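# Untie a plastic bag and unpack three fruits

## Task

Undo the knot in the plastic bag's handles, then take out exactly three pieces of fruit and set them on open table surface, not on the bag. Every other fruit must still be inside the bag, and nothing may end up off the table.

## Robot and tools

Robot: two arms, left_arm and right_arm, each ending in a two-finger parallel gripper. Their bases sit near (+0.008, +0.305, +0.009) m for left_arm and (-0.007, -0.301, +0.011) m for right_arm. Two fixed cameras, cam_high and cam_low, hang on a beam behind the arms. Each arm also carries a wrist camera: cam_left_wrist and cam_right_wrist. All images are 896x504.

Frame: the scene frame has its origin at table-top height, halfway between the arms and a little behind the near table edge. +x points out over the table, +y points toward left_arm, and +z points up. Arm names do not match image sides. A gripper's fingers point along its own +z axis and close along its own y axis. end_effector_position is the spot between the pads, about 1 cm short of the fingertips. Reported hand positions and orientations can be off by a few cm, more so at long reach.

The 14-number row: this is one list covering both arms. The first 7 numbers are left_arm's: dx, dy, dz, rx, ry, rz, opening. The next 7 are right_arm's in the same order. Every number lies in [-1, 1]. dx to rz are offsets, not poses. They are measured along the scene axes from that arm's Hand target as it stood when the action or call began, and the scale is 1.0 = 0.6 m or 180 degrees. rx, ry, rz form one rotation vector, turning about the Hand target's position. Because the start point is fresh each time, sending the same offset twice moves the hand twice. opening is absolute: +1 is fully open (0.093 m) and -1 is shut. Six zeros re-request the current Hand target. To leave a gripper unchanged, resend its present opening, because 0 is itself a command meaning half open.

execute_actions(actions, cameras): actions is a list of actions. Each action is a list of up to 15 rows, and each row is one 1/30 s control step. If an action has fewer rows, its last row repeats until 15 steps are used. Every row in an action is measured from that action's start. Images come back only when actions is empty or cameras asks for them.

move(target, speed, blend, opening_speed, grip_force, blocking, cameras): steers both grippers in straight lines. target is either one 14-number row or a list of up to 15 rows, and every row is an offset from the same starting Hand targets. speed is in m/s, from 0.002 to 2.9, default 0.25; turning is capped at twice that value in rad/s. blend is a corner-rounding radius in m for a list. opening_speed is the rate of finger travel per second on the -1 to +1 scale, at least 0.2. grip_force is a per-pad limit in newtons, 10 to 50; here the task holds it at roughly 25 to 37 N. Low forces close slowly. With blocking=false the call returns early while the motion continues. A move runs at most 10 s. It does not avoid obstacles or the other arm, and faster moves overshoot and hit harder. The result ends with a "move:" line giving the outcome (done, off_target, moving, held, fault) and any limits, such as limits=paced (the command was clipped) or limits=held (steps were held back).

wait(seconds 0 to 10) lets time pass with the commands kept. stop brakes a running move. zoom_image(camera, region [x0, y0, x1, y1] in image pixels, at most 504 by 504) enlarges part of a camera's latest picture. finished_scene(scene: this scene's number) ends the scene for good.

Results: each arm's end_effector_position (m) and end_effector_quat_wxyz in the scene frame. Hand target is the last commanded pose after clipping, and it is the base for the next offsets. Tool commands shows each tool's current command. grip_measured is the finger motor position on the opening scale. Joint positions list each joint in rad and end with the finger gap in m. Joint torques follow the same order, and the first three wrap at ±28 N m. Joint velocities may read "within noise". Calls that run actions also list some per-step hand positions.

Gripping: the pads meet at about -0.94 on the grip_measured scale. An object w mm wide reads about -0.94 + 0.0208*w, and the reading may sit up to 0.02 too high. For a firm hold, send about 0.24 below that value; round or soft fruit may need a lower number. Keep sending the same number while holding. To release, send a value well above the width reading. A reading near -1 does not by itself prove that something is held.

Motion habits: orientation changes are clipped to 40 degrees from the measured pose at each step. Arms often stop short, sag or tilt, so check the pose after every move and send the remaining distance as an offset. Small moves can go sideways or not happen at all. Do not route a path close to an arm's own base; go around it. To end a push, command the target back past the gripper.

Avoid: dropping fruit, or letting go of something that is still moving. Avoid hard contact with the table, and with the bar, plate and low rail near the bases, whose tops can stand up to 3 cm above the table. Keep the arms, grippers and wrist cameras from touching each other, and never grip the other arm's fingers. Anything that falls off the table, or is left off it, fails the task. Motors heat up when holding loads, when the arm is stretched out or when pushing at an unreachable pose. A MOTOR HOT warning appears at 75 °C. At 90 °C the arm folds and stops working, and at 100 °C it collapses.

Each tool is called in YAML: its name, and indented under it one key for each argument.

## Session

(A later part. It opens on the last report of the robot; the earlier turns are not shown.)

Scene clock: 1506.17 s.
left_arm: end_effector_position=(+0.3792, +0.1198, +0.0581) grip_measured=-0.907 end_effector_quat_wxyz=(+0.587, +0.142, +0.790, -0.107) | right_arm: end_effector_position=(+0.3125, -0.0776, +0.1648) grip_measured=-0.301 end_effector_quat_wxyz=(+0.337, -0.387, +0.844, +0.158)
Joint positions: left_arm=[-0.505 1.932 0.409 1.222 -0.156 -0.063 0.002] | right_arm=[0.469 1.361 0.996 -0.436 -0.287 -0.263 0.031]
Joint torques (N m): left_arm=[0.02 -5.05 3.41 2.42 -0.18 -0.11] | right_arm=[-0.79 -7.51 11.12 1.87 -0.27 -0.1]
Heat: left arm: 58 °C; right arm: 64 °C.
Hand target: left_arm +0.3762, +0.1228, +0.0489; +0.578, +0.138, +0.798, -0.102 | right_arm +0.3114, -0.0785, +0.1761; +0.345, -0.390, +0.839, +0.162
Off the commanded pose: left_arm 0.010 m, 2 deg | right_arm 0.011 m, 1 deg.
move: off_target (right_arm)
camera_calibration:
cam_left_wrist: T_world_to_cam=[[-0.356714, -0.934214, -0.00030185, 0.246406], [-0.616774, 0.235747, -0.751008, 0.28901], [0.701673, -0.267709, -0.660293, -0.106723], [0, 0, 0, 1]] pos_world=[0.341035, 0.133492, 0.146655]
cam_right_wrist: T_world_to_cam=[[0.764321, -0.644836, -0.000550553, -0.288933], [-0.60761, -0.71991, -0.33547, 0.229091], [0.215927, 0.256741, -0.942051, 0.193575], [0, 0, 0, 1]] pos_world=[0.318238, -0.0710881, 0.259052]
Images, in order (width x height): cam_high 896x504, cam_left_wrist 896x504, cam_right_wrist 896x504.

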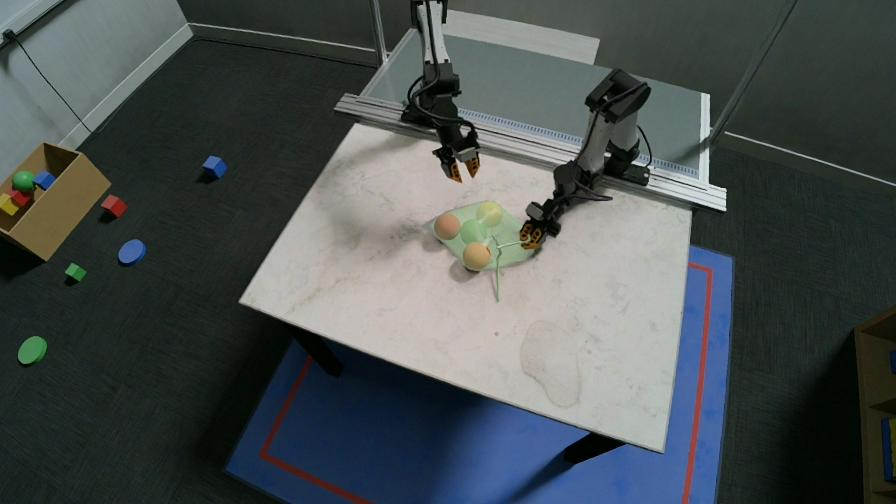

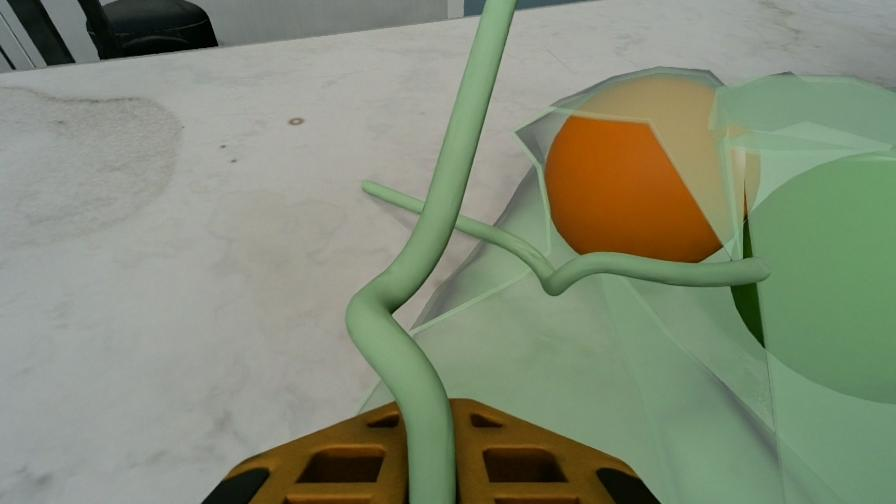

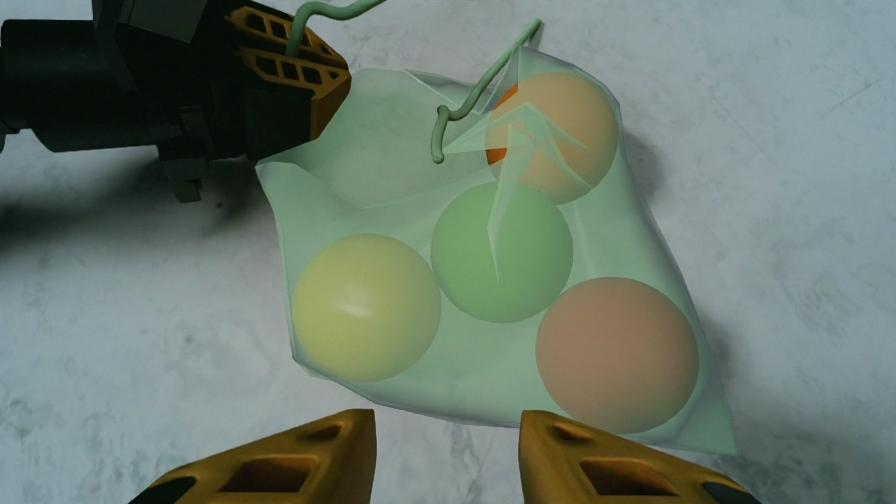

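move:
  target: [0,0,0,0,0,0,-1, 0.1293,0.1592,-0.1168,-0.0638,0.0536,0,-0.3]
  speed: 0.12
  cameras: ["cam_left_wrist","cam_right_wrist"]

zoom_image:
  camera: "cam_right_wrist"
  region: [300, 150, 650, 500]

Scene clock: 1539.53 s.
left_arm: end_effector_position=(+0.3793, +0.1199, +0.0582) grip_measured=-0.907 end_effector_quat_wxyz=(+0.587, +0.142, +0.790, -0.107) | right_arm: end_effector_position=(+0.3851, +0.0152, +0.1037) grip_measured=-0.301 end_effector_quat_wxyz=(+0.233, -0.411, +0.874, +0.114)
Joint positions: left_arm=[-0.505 1.932 0.409 1.222 -0.156 -0.063 0.002] | right_arm=[0.616 1.964 1.577 -0.626 -0.152 -0.209 0.031]
Joint torques (N m): left_arm=[-0.02 -5.07 3.47 2.48 -0.17 -0.11] | right_arm=[-0.08 -9.21 12.96 1.52 0.08 0.09]
Heat: left arm: 54 °C; right arm: 65 °C.
Hand target: left_arm +0.3762, +0.1228, +0.0489; +0.578, +0.138, +0.798, -0.102 | right_arm +0.3888, +0.0171, +0.1058; +0.232, -0.407, +0.877, +0.109
Off the commanded pose: left_arm 0.010 m, 2 deg | right_arm 0.005 m, 1 deg.
move: done
camera_calibration:
cam_left_wrist: T_world_to_cam=[[-0.35638, -0.934341, -0.000344052, 0.246408], [-0.616594, 0.23546, -0.751246, 0.289072], [0.702001, -0.267517, -0.660022, -0.106807], [0, 0, 0, 1]] pos_world=[0.341034, 0.133591, 0.146754]
cam_right_wrist: T_world_to_cam=[[0.776292, -0.630362, -0.00388141, -0.289208], [-0.627151, -0.771687, -0.105738, 0.30401], [0.0636577, 0.0845174, -0.994387, 0.163257], [0, 0, 0, 1]] pos_world=[0.404777, 0.038497, 0.193363]
Images, in order (width x height): cam_left_wrist 896x504, cam_right_wrist 896x504.

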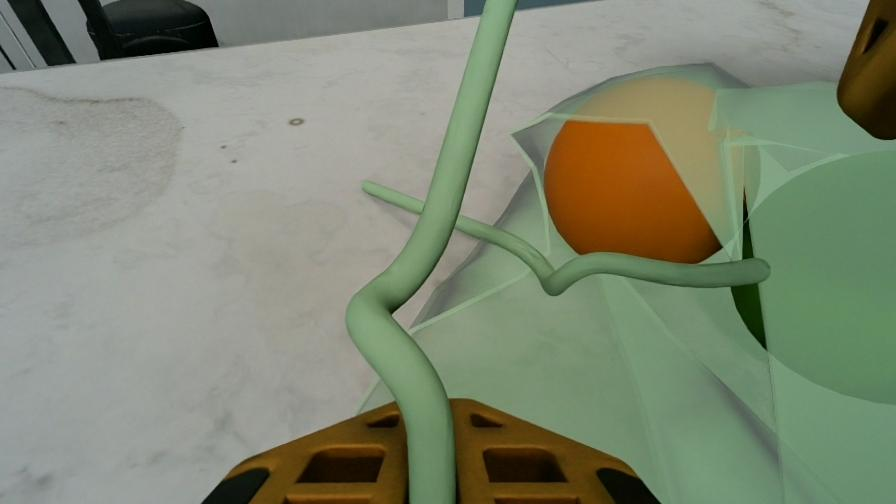

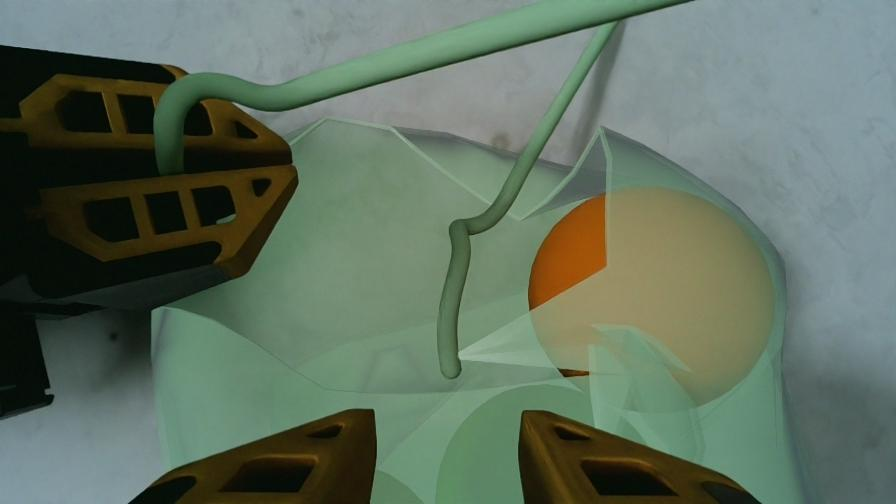

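Scaled by 1.440 from the camera's 896x504 image, which has a finer 1280x720 frame.

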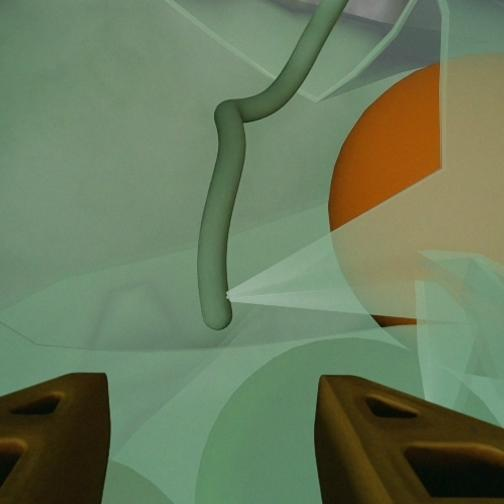

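move:
  target:
    - [0,0,0,0,0,0,-1, 0.0282,0.0288,-0.0795,0,0,0,-0.3]
    - [0,0,0,0,0,0,-1, 0.0282,0.0288,-0.0795,0,0,0,-1]
  speed: 0.08
  cameras: ["cam_left_wrist","cam_right_wrist"]

zoom_image:
  camera: "cam_right_wrist"
  region: [300, 150, 650, 500]

Scene clock: 1554.73 s.
left_arm: end_effector_position=(+0.3793, +0.1199, +0.0583) grip_measured=-0.907 end_effector_quat_wxyz=(+0.587, +0.142, +0.790, -0.107) | right_arm: end_effector_position=(+0.4013, +0.0322, +0.0615) grip_measured=-0.987 end_effector_quat_wxyz=(+0.233, -0.412, +0.874, +0.114)
Joint positions: left_arm=[-0.505 1.932 0.409 1.223 -0.156 -0.063 0.002] | right_arm=[0.628 2.093 1.601 -0.521 -0.146 -0.201 0]
Joint torques (N m): left_arm=[-0.05 -5.15 3.4 2.46 -0.18 -0.13] | right_arm=[0.06 -9.62 11.66 1.7 0.08 0.09]
Heat: left arm: 53 °C; right arm: 65 °C.
Hand target: left_arm +0.3762, +0.1228, +0.0489; +0.578, +0.138, +0.798, -0.102 | right_arm +0.4057, +0.0344, +0.0582; +0.232, -0.407, +0.877, +0.109
Off the commanded pose: left_arm 0.010 m, 2 deg | right_arm 0.006 m, 1 deg.
move: done
camera_calibration:
cam_left_wrist: T_world_to_cam=[[-0.356319, -0.934364, -0.000292814, 0.246382], [-0.616318, 0.235268, -0.751532, 0.28912], [0.702274, -0.267605, -0.659696, -0.10687], [0, 0, 0, 1]] pos_world=[0.341033, 0.133591, 0.146853]
cam_right_wrist: T_world_to_cam=[[0.777606, -0.628742, -0.00359186, -0.291654], [-0.625603, -0.773127, -0.104382, 0.322208], [0.0628525, 0.0834152, -0.994531, 0.119131], [0, 0, 0, 1]] pos_world=[0.420879, 0.0557946, 0.151065]
Images, in order (width x height): cam_left_wrist 896x504, cam_right_wrist 896x504.

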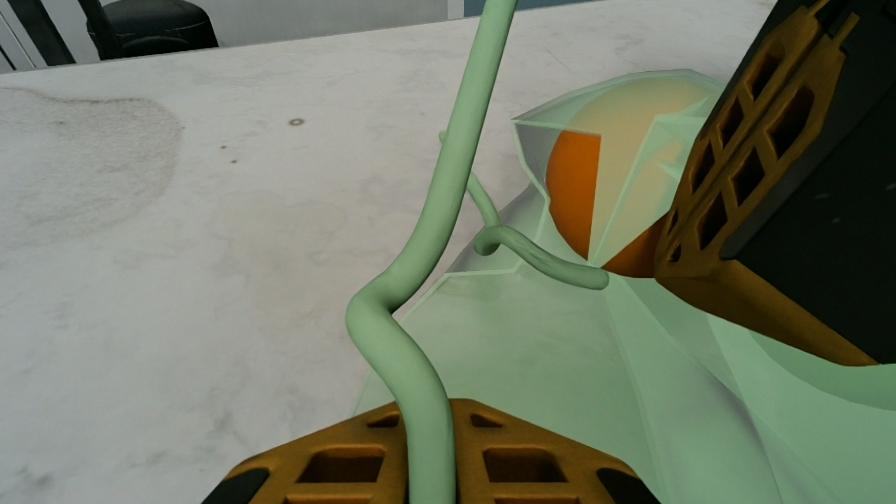

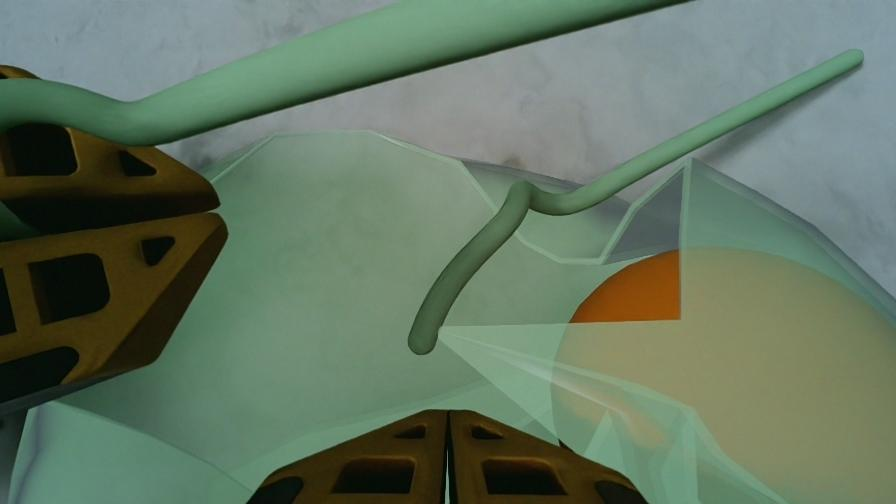

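Scaled by 1.440 from the camera's 896x504 image, which has a finer 1280x720 frame.

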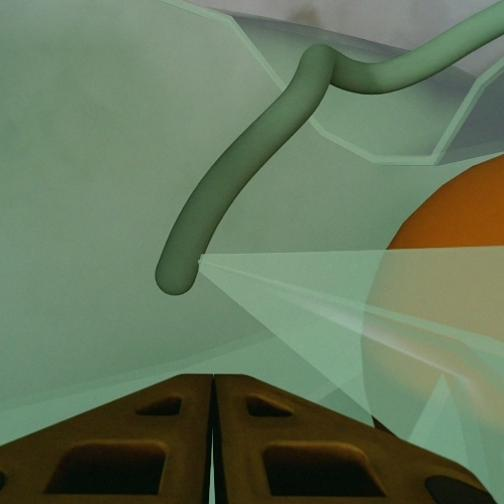

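move:
  target:
    - [0,0,0.0,0,0,0.1,-1, -0.02,-0.03,0.12,-0.02,0.03,-0.06,-0.4]
    - [0,0.01,-0.01,0,0,0.22,-1, 0.0238,0.0393,0.09,-0.051,0.0884,-0.2203,-0.4]
  speed: 0.12
  blend: [0.02,0]
  cameras: ["cam_left_wrist","cam_right_wrist"]

zoom_image:
  camera: "cam_right_wrist"
  region: [300, 150, 650, 500]

Scene clock: 1614.00 s.
left_arm: end_effector_position=(+0.3764, +0.1283, +0.0482) grip_measured=-0.907 end_effector_quat_wxyz=(+0.583, -0.143, +0.795, +0.088) | right_arm: end_effector_position=(+0.4205, +0.0584, +0.1154) grip_measured=-0.401 end_effector_quat_wxyz=(+0.142, -0.090, +0.985, +0.046)
Joint positions: left_arm=[-0.789 1.999 0.716 0.619 -1.036 -0.627 0.002] | right_arm=[0.712 2.612 2.834 -1.46 0.078 0.529 0.026]
Joint torques (N m): left_arm=[0.03 -6.09 5.91 1.54 -0.53 -0.09] | right_arm=[0.14 -11.97 11.37 1.01 0.27 0.08]
Heat: left arm: 52 °C; right arm: 68 °C.
Hand target: left_arm +0.3762, +0.1287, +0.0430; +0.578, -0.141, +0.797, +0.100 | right_arm +0.4201, +0.0579, +0.1122; +0.102, -0.085, +0.991, +0.010
Off the commanded pose: left_arm 0.005 m, 2 deg | right_arm 0.003 m, 6 deg.
elbow stopped short (right arm): the move would have taken joint 3 (elbow) straighter than the controller allows.
move: off_target (right_arm)
camera_calibration:
cam_left_wrist: T_world_to_cam=[[0.322639, -0.946234, 0.0233401, -0.00190119], [-0.630949, -0.233386, -0.739888, 0.342818], [0.705554, 0.22399, -0.672326, -0.172991], [0, 0, 0, 1]] pos_world=[0.338969, 0.116959, 0.137385]
cam_right_wrist: T_world_to_cam=[[0.198934, -0.978042, -0.0621227, -0.0194765], [-0.970518, -0.205413, 0.1261, 0.445315], [-0.136092, 0.0352057, -0.990071, 0.25532], [0, 0, 0, 1]] pos_world=[0.470807, 0.0634357, 0.195421]
Images, in order (width x height): cam_left_wrist 896x504, cam_right_wrist 896x504.

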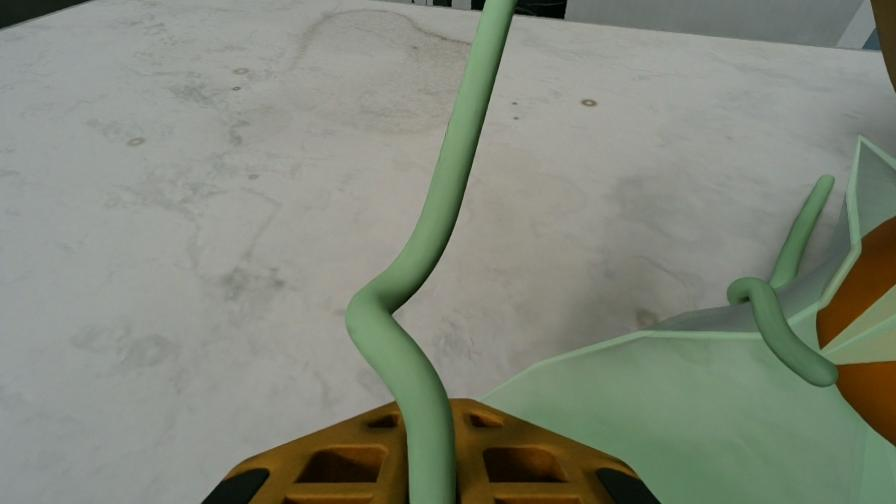

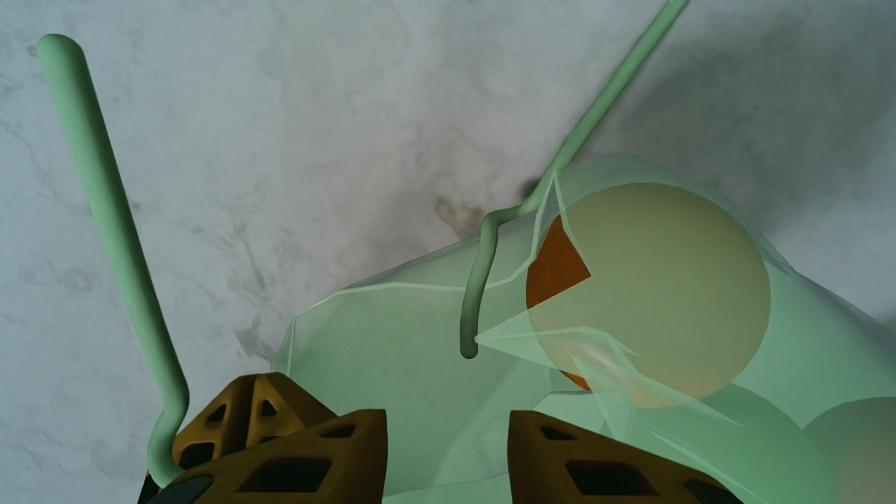

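Scaled by 1.440 from the camera's 896x504 image, which has a finer 1280x720 frame.

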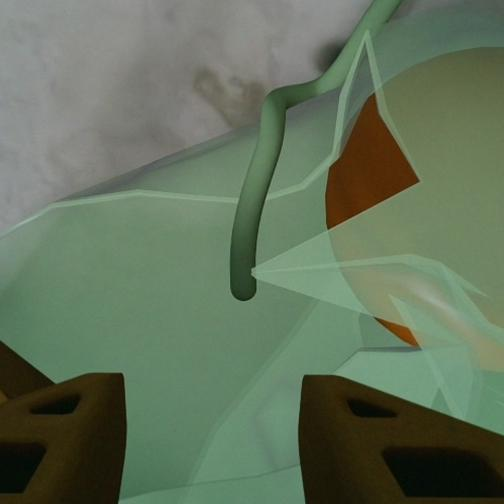

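move:
  target:
    - [0,0.005,-0.028,0,0,0,-1, -0.05,-0.15,0.12,0.02,-0.03,0.1,-0.4]
    - [0,0.005,-0.028,0,0,0,-0.3, -0.2,-0.42,0.15,0.051,-0.0884,0.2203,0]
    - [-0.03,0.06,0.1,0,0,0,-0.3, -0.2,-0.42,0.15,0.051,-0.0884,0.2203,0]
  speed: 0.15
  cameras: ["cam_left_wrist","cam_right_wrist","cam_high"]

zoom_image:
  camera: "cam_high"
  region: [400, 170, 570, 310]

Scene clock: 1644.00 s.
left_arm: end_effector_position=(+0.3595, +0.1628, +0.1042) grip_measured=-0.302 end_effector_quat_wxyz=(+0.585, -0.147, +0.792, +0.098) | right_arm: end_effector_position=(+0.3077, -0.1927, +0.2021) grip_measured=-0.001 end_effector_quat_wxyz=(+0.235, -0.406, +0.877, +0.104)
Joint positions: left_arm=[-0.752 1.693 0.621 0.435 -1.028 -0.588 0.031] | right_arm=[0.114 1.387 1.303 -1.046 -0.374 -0.659 0.045]
Joint torques (N m): left_arm=[0.75 -6.94 5.33 1.6 -0.28 0] | right_arm=[-0.72 -7.15 7.41 1.29 -0.35 -0.06]
Heat: left arm: 51 °C; right arm: 65 °C.
Hand target: left_arm +0.3582, +0.1648, +0.1030; +0.578, -0.141, +0.797, +0.100 | right_arm +0.3000, -0.1941, +0.2021; +0.232, -0.407, +0.877, +0.109
Off the commanded pose: left_arm 0.003 m, 1 deg | right_arm 0.008 m, 1 deg.
move: done
camera_calibration:
cam_left_wrist: T_world_to_cam=[[0.340516, -0.940143, 0.0133845, 0.0284195], [-0.623636, -0.236486, -0.745086, 0.380099], [0.703653, 0.245367, -0.666834, -0.134448], [0, 0, 0, 1]] pos_world=[0.321971, 0.149596, 0.193171]
cam_right_wrist: T_world_to_cam=[[0.766836, -0.641721, 0.0125314, -0.362319], [-0.637602, -0.763865, -0.0998744, 0.108959], [0.0736638, 0.0685973, -0.994921, 0.277459], [0, 0, 0, 1]] pos_world=[0.326873, -0.168311, 0.291472]
Images, in order (width x height): cam_high 896x504, cam_left_wrist 896x504, cam_right_wrist 896x504.

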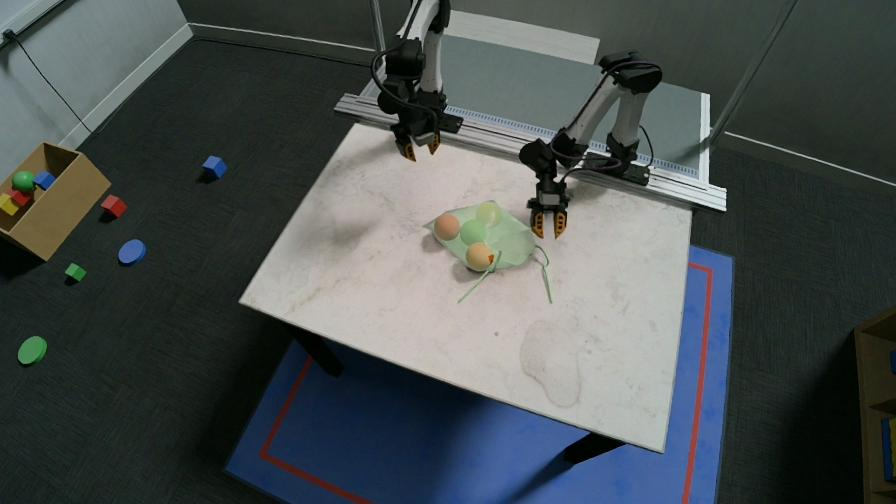

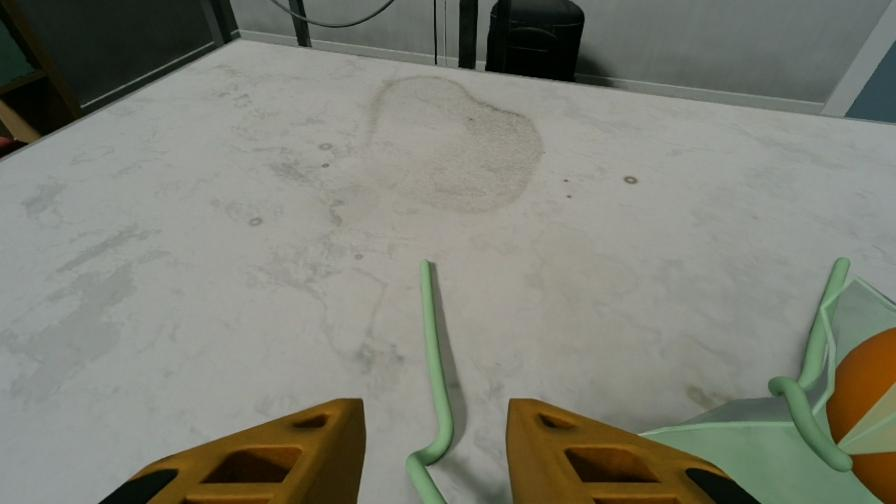

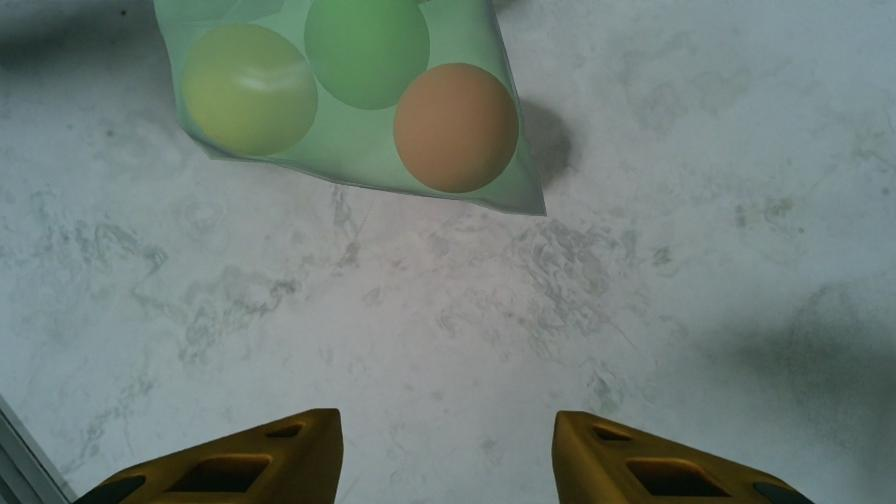

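Scaled by 2.965 from the camera's 896x504 image, which has a finer 1280x720 frame.

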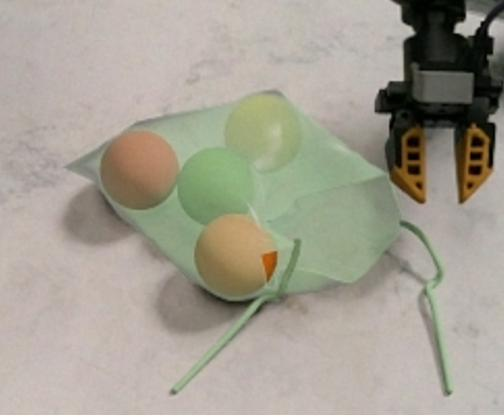

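move:
  target:
    - [0.05,-0.07,0.08,-0.06,0.16,0,-0.4, 0,0,0,0,0,0,0]
    - [0.128,-0.1863,0.035,-0.1083,0.2977,0,-0.4, 0,0,0,0,0,0,0]
  speed: 0.15
  blend: [0.02,0]
  cameras: ["cam_left_wrist"]

zoom_image:
  camera: "cam_left_wrist"
  region: [300, 150, 650, 500]

Scene clock: 1663.57 s.
left_arm: end_effector_position=(+0.4345, +0.0517, +0.1305) grip_measured=-0.398 end_effector_quat_wxyz=(+0.140, -0.166, +0.976, +0.018) | right_arm: end_effector_position=(+0.3077, -0.1927, +0.2021) grip_measured=-0.001 end_effector_quat_wxyz=(+0.235, -0.406, +0.877, +0.104)
Joint positions: left_arm=[-0.584 2.361 2.344 -1.377 -0.209 -0.924 0.026] | right_arm=[0.114 1.387 1.303 -1.046 -0.374 -0.659 0.045]
Joint torques (N m): left_arm=[0.79 -9.14 8.09 0.68 -0.06 -0.13] | right_arm=[-0.66 -7.15 7.5 1.32 -0.31 -0.05]
Heat: left arm: 51 °C; right arm: 62 °C.
Hand target: left_arm +0.4349, +0.0528, +0.1239; +0.128, -0.173, +0.976, +0.021 | right_arm +0.3000, -0.1941, +0.2021; +0.232, -0.407, +0.877, +0.109
Off the commanded pose: left_arm 0.007 m, 2 deg | right_arm 0.008 m, 1 deg.
move: done
camera_calibration:
cam_left_wrist: T_world_to_cam=[[0.323447, -0.946126, 0.0151069, -0.094333], [-0.93691, -0.317978, 0.145223, 0.444306], [-0.132595, -0.0611257, -0.989284, 0.278829], [0, 0, 0, 1]] pos_world=[0.483758, 0.0690722, 0.212743]
Images, in order (width x height): cam_left_wrist 896x504.

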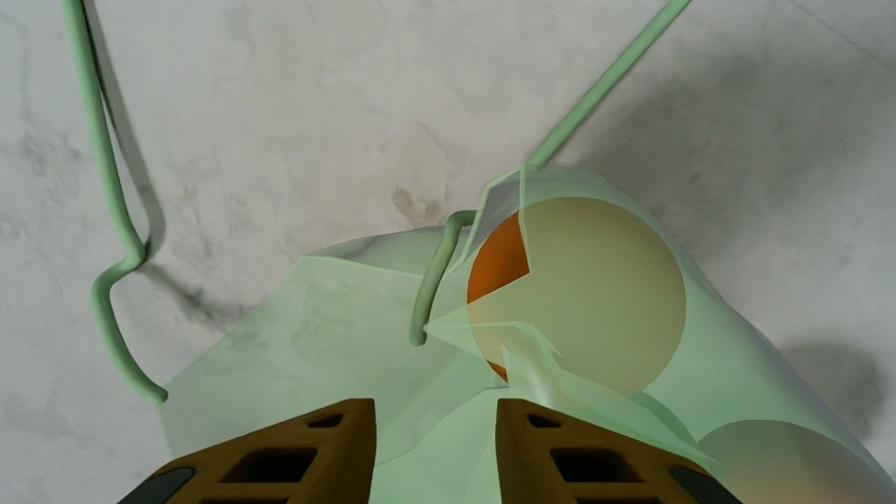

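Scaled by 1.440 from the camera's 896x504 image, which has a finer 1280x720 frame.

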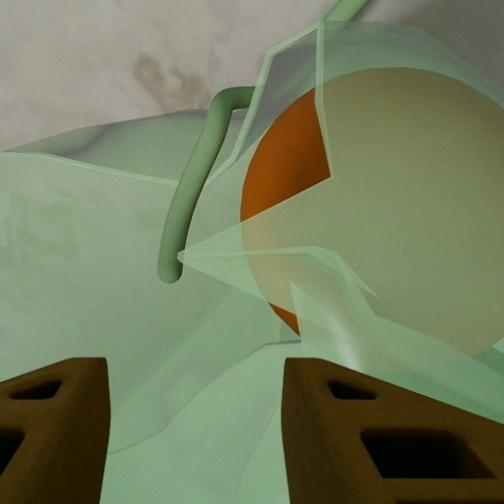

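move:
  target: [0.0217,0.013,-0.1475,0,0,0,-0.6, 0,0,0,0,0,0,0]
  speed: 0.08
  cameras: ["cam_left_wrist"]

zoom_image:
  camera: "cam_left_wrist"
  region: [300, 150, 650, 500]

Scene clock: 1684.40 s.
left_arm: end_effector_position=(+0.4492, +0.0587, +0.0493) grip_measured=-0.598 end_effector_quat_wxyz=(+0.140, -0.177, +0.974, +0.017) | right_arm: end_effector_position=(+0.3077, -0.1927, +0.2021) grip_measured=-0.001 end_effector_quat_wxyz=(+0.235, -0.406, +0.877, +0.104)
Joint positions: left_arm=[-0.557 2.376 2.044 -1.058 -0.205 -0.918 0.016] | right_arm=[0.114 1.387 1.303 -1.046 -0.374 -0.659 0.045]
Joint torques (N m): left_arm=[0.8 -9.63 5.61 0.91 -0.09 0.08] | right_arm=[-0.62 -7.13 7.46 1.33 -0.35 -0.09]
Heat: left arm: 53 °C; right arm: 61 °C.
Hand target: left_arm +0.4480, +0.0607, +0.0354; +0.128, -0.173, +0.976, +0.021 | right_arm +0.3000, -0.1941, +0.2021; +0.232, -0.407, +0.877, +0.109
Off the commanded pose: left_arm 0.014 m, 2 deg | right_arm 0.008 m, 1 deg.
move: off_target (left_arm)
camera_calibration:
cam_left_wrist: T_world_to_cam=[[0.342603, -0.93926, 0.0203413, -0.100489], [-0.930516, -0.33627, 0.14513, 0.470313], [-0.129475, -0.0686498, -0.989203, 0.199912], [0, 0, 0, 1]] pos_world=[0.497945, 0.0774913, 0.131542]
Images, in order (width x height): cam_left_wrist 896x504.

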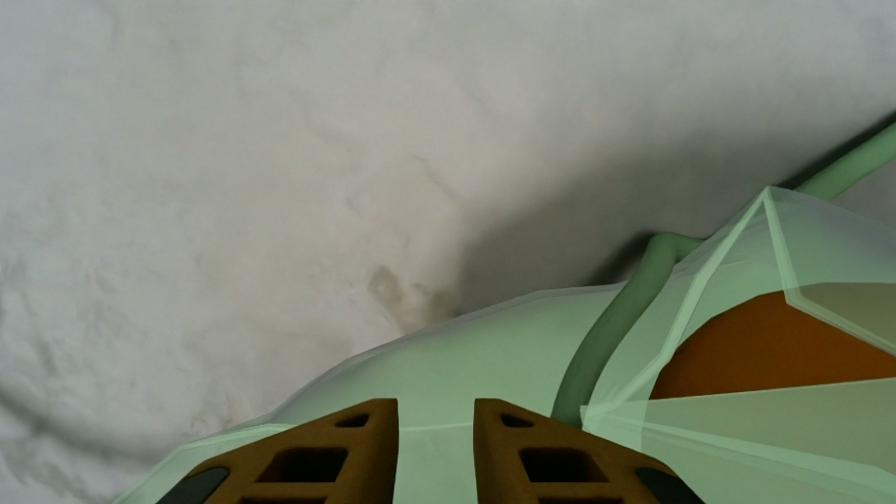

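Scaled by 1.440 from the camera's 896x504 image, which has a finer 1280x720 frame.

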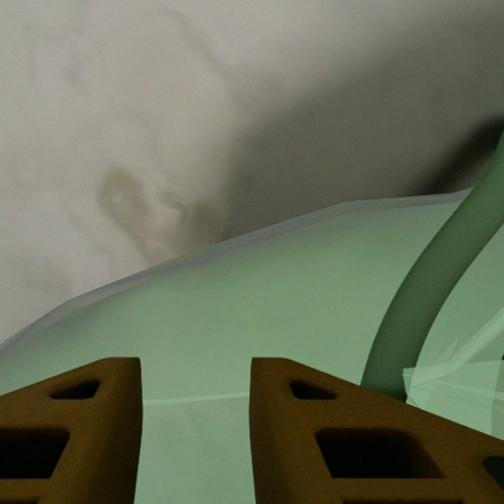

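move:
  target: [-0.01,-0.03,0.08,0,0,0,-0.3, 0,0,0,0,0,0,0]
  speed: 0.1
  cameras: ["cam_left_wrist"]

zoom_image:
  camera: "cam_left_wrist"
  region: [300, 150, 650, 500]

Scene clock: 1698.23 s.
left_arm: end_effector_position=(+0.4427, +0.0430, +0.0896) grip_measured=-0.302 end_effector_quat_wxyz=(+0.138, -0.169, +0.976, +0.017) | right_arm: end_effector_position=(+0.3077, -0.1927, +0.2021) grip_measured=-0.001 end_effector_quat_wxyz=(+0.235, -0.406, +0.877, +0.104)
Joint positions: left_arm=[-0.589 2.4 2.248 -1.246 -0.205 -0.935 0.031] | right_arm=[0.114 1.387 1.303 -1.046 -0.374 -0.659 0.045]
Joint torques (N m): left_arm=[0.38 -9.51 8.2 0.65 -0.12 -0.13] | right_arm=[-0.68 -7.04 7.45 1.32 -0.35 -0.08]
Heat: left arm: 58 °C; right arm: 60 °C.
Hand target: left_arm +0.4420, +0.0427, +0.0836; +0.128, -0.173, +0.976, +0.021 | right_arm +0.3000, -0.1941, +0.2021; +0.232, -0.407, +0.877, +0.109
Off the commanded pose: left_arm 0.006 m, 1 deg | right_arm 0.008 m, 1 deg.
move: done
camera_calibration:
cam_left_wrist: T_world_to_cam=[[0.327887, -0.944548, 0.0178583, -0.106964], [-0.934837, -0.321674, 0.15035, 0.453969], [-0.136268, -0.0659925, -0.988471, 0.24076], [0, 0, 0, 1]] pos_world=[0.492268, 0.0608856, 0.17164]
Images, in order (width x height): cam_left_wrist 896x504.

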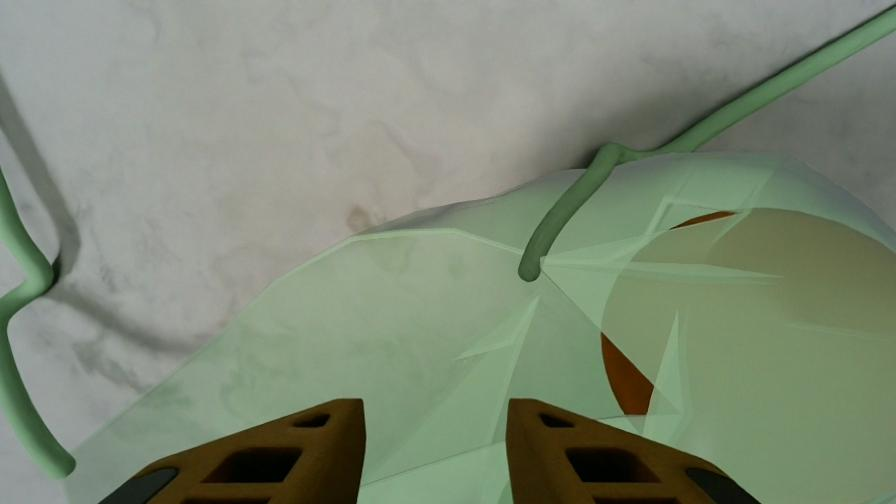

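Scaled by 1.440 from the camera's 896x504 image, which has a finer 1280x720 frame.

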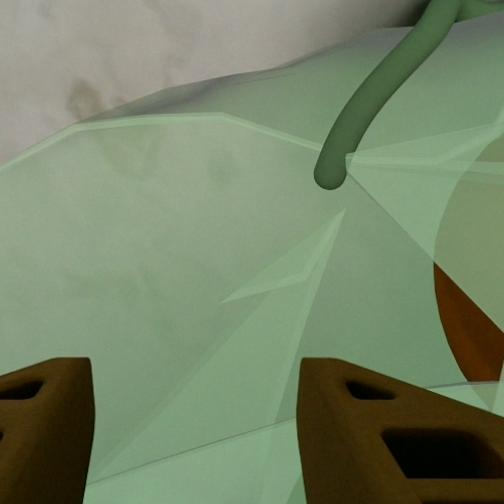

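move:
  target:
    - [0.02,0.02,0.08,-0.01,-0.08,-0.15,-0.3, 0,0,0,0,0,0,0]
    - [0.0883,-0.0467,0.05,-0.0272,-0.1717,-0.3146,-0.3, 0,0,0,0,0,0,0]
  speed: 0.12
  blend: [0.02,0]
  cameras: ["cam_left_wrist","cam_high"]

zoom_image:
  camera: "cam_left_wrist"
  region: [300, 150, 650, 500]

Scene clock: 1742.07 s.
left_arm: end_effector_position=(+0.4965, +0.0114, +0.1262) grip_measured=-0.302 end_effector_quat_wxyz=(+0.371, +0.296, +0.871, -0.127) | right_arm: end_effector_position=(+0.3077, -0.1927, +0.2021) grip_measured=-0.001 end_effector_quat_wxyz=(+0.235, -0.406, +0.877, +0.104)
Joint positions: left_arm=[-0.484 2.095 1.622 -0.3 0.118 0.096 0.031] | right_arm=[0.114 1.387 1.303 -1.046 -0.374 -0.659 0.045]
Joint torques (N m): left_arm=[0.79 -9.4 6.12 2.07 0.16 0.09] | right_arm=[-0.68 -7.2 7.42 1.3 -0.32 -0.07]
Heat: left arm: 61 °C; right arm: 58 °C.
Hand target: left_arm +0.4949, +0.0147, +0.1134; +0.360, +0.300, +0.874, -0.126 | right_arm +0.3000, -0.1941, +0.2021; +0.232, -0.407, +0.877, +0.109
Off the commanded pose: left_arm 0.013 m, 1 deg | right_arm 0.008 m, 1 deg.
move: off_target (left_arm)
camera_calibration:
cam_left_wrist: T_world_to_cam=[[-0.616095, -0.787671, 0.00127975, 0.313881], [-0.732591, 0.572415, -0.368309, 0.443439], [0.289373, -0.227851, -0.929703, 0.0652114], [0, 0, 0, 1]] pos_world=[0.49937, 0.00826188, 0.223548]
Images, in order (width x height): cam_high 896x504, cam_left_wrist 896x504.

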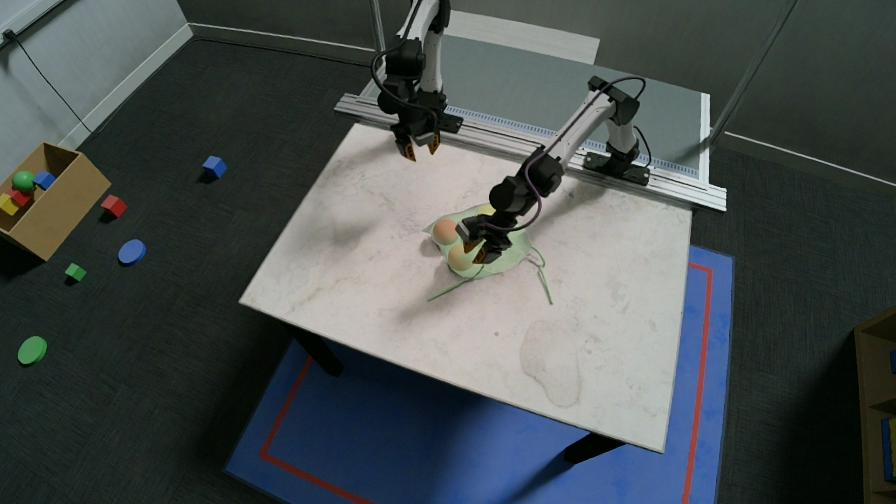

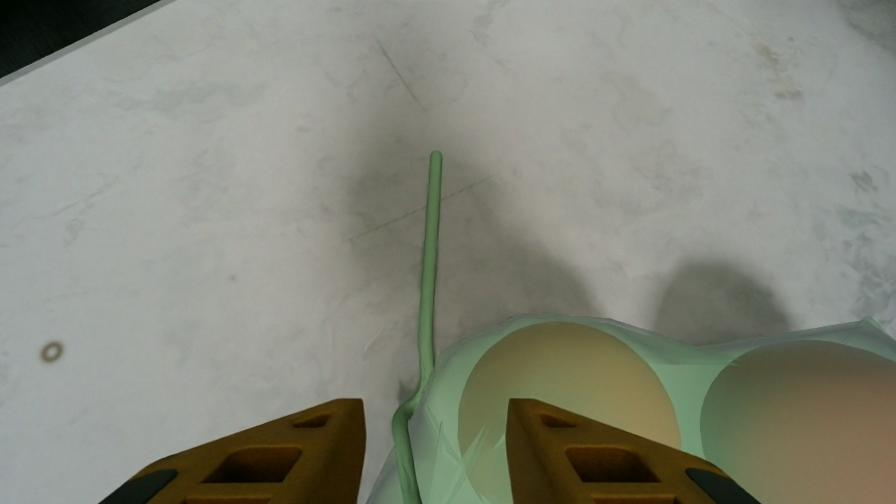

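Scaled by 1.440 from the camera's 896x504 image, which has a finer 1280x720 frame.

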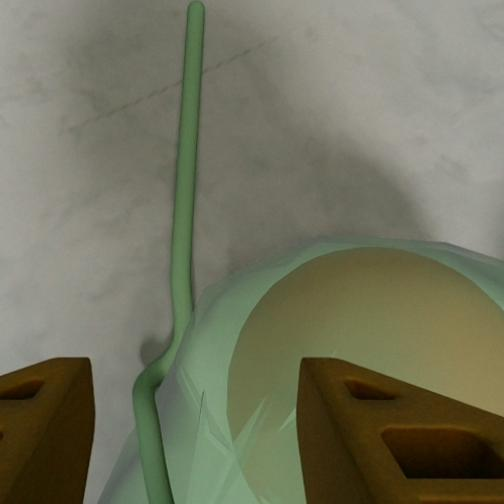

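move:
  target: [0.0787,-0.0435,-0.127,0,0,0,-0.5, 0,0,0,0,0,0,0]
  speed: 0.1
  cameras: ["cam_left_wrist"]

zoom_image:
  camera: "cam_left_wrist"
  region: [300, 150, 650, 500]

Scene clock: 1768.20 s.
left_arm: end_effector_position=(+0.5378, -0.0096, +0.0411) grip_measured=-0.498 end_effector_quat_wxyz=(+0.359, +0.297, +0.876, -0.125) | right_arm: end_effector_position=(+0.3077, -0.1927, +0.2021) grip_measured=-0.001 end_effector_quat_wxyz=(+0.235, -0.406, +0.877, +0.104)
Joint positions: left_arm=[-0.483 2.39 1.781 -0.191 0.119 0.096 0.021] | right_arm=[0.114 1.387 1.303 -1.046 -0.374 -0.659 0.045]
Joint torques (N m): left_arm=[0.51 -10.06 8.96 2.01 0.14 0.05] | right_arm=[-0.65 -7.19 7.49 1.3 -0.34 -0.07]
Heat: left arm: 64 °C; right arm: 58 °C.
Hand target: left_arm +0.5422, -0.0113, +0.0372; +0.360, +0.300, +0.874, -0.126 | right_arm +0.3000, -0.1941, +0.2021; +0.232, -0.407, +0.877, +0.109
Off the commanded pose: left_arm 0.006 m, 1 deg | right_arm 0.008 m, 1 deg.
move: done
camera_calibration:
cam_left_wrist: T_world_to_cam=[[-0.61551, -0.788108, 0.00569395, 0.32246], [-0.741211, 0.576398, -0.344052, 0.457996], [0.267869, -0.215988, -0.938933, -0.0185995], [0, 0, 0, 1]] pos_world=[0.542931, -0.0138719, 0.138275]
Images, in order (width x height): cam_left_wrist 896x504.

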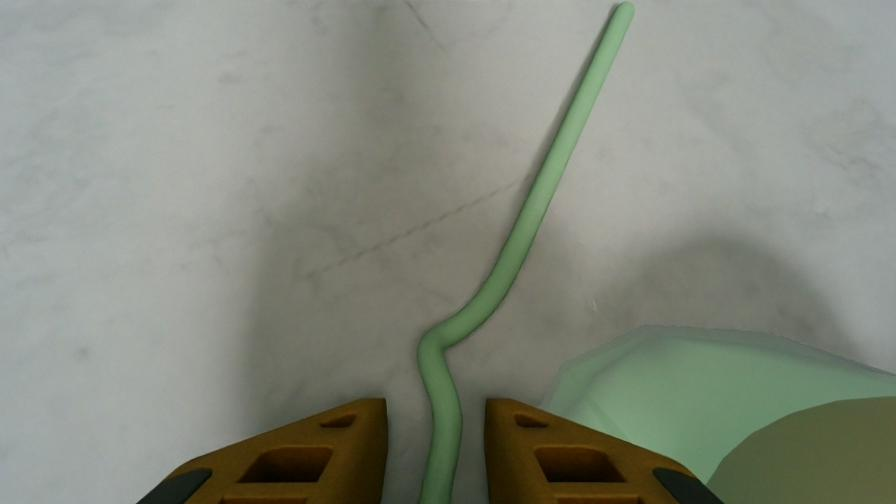

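Scaled by 1.440 from the camera's 896x504 image, which has a finer 1280x720 frame.

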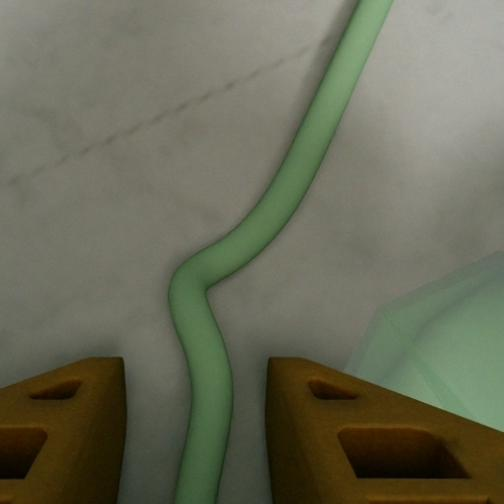

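move:
  target:
    - [0.003,-0.001,-0.036,0,0,0,-0.5, 0,0,0,0,0,0,0]
    - [0.003,-0.001,-0.036,0,0,0,-1, 0,0,0,0,0,0,0]
  speed: 0.06
  cameras: ["cam_left_wrist"]

zoom_image:
  camera: "cam_left_wrist"
  region: [300, 150, 650, 500]

Scene clock: 1781.90 s.
left_arm: end_effector_position=(+0.5446, -0.0133, +0.0318) grip_measured=-0.935 end_effector_quat_wxyz=(+0.372, +0.296, +0.870, -0.127) | right_arm: end_effector_position=(+0.3077, -0.1927, +0.2021) grip_measured=-0.001 end_effector_quat_wxyz=(+0.235, -0.406, +0.877, +0.104)
Joint positions: left_arm=[-0.483 2.423 1.781 -0.128 0.119 0.097 0] | right_arm=[0.114 1.387 1.303 -1.046 -0.374 -0.659 0.045]
Joint torques (N m): left_arm=[0.53 -9.63 7.68 2 0.15 0.05] | right_arm=[-0.75 -7.2 7.39 1.28 -0.34 -0.07]
Heat: left arm: 62 °C; right arm: 58 °C.
Hand target: left_arm +0.5439, -0.0119, +0.0156; +0.360, +0.300, +0.874, -0.126 | right_arm +0.3000, -0.1941, +0.2021; +0.232, -0.407, +0.877, +0.109
Off the commanded pose: left_arm 0.016 m, 2 deg | right_arm 0.008 m, 1 deg.
move: off_target (left_arm); target 2's new opening was sent with left_arm's hand 0.016 m and 2 deg from that target
camera_calibration:
cam_left_wrist: T_world_to_cam=[[-0.616288, -0.78752, 0.00106725, 0.32435], [-0.731599, 0.572023, -0.370882, 0.457561], [0.291466, -0.229351, -0.92868, -0.0432979], [0, 0, 0, 1]] pos_world=[0.547264, -0.0162339, 0.129145]
Images, in order (width x height): cam_left_wrist 896x504.

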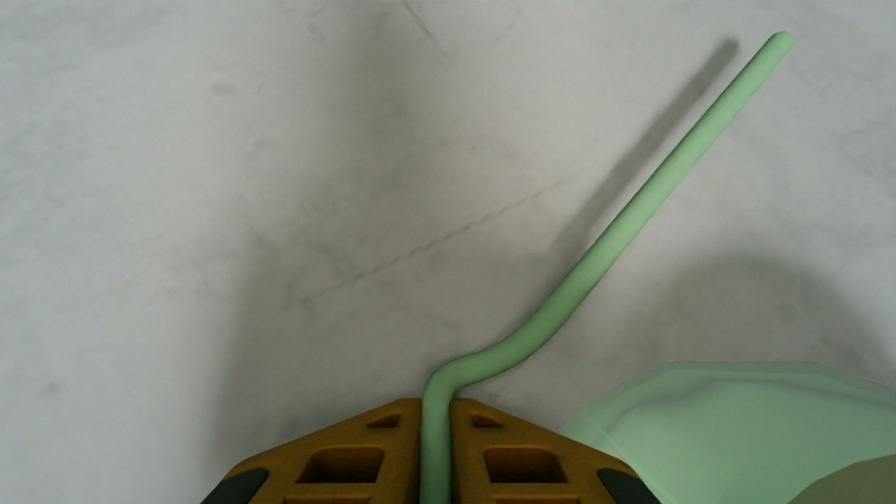

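Scaled by 1.440 from the camera's 896x504 image, which has a finer 1280x720 frame.

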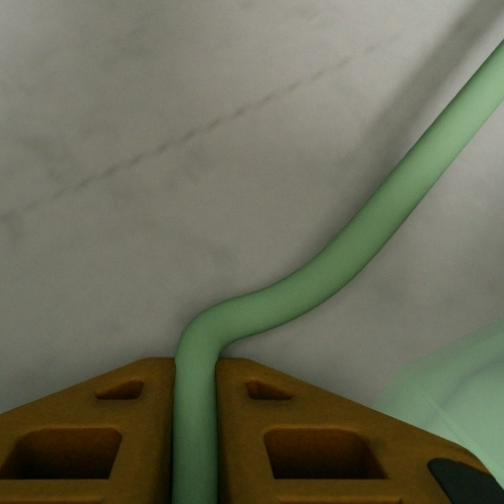

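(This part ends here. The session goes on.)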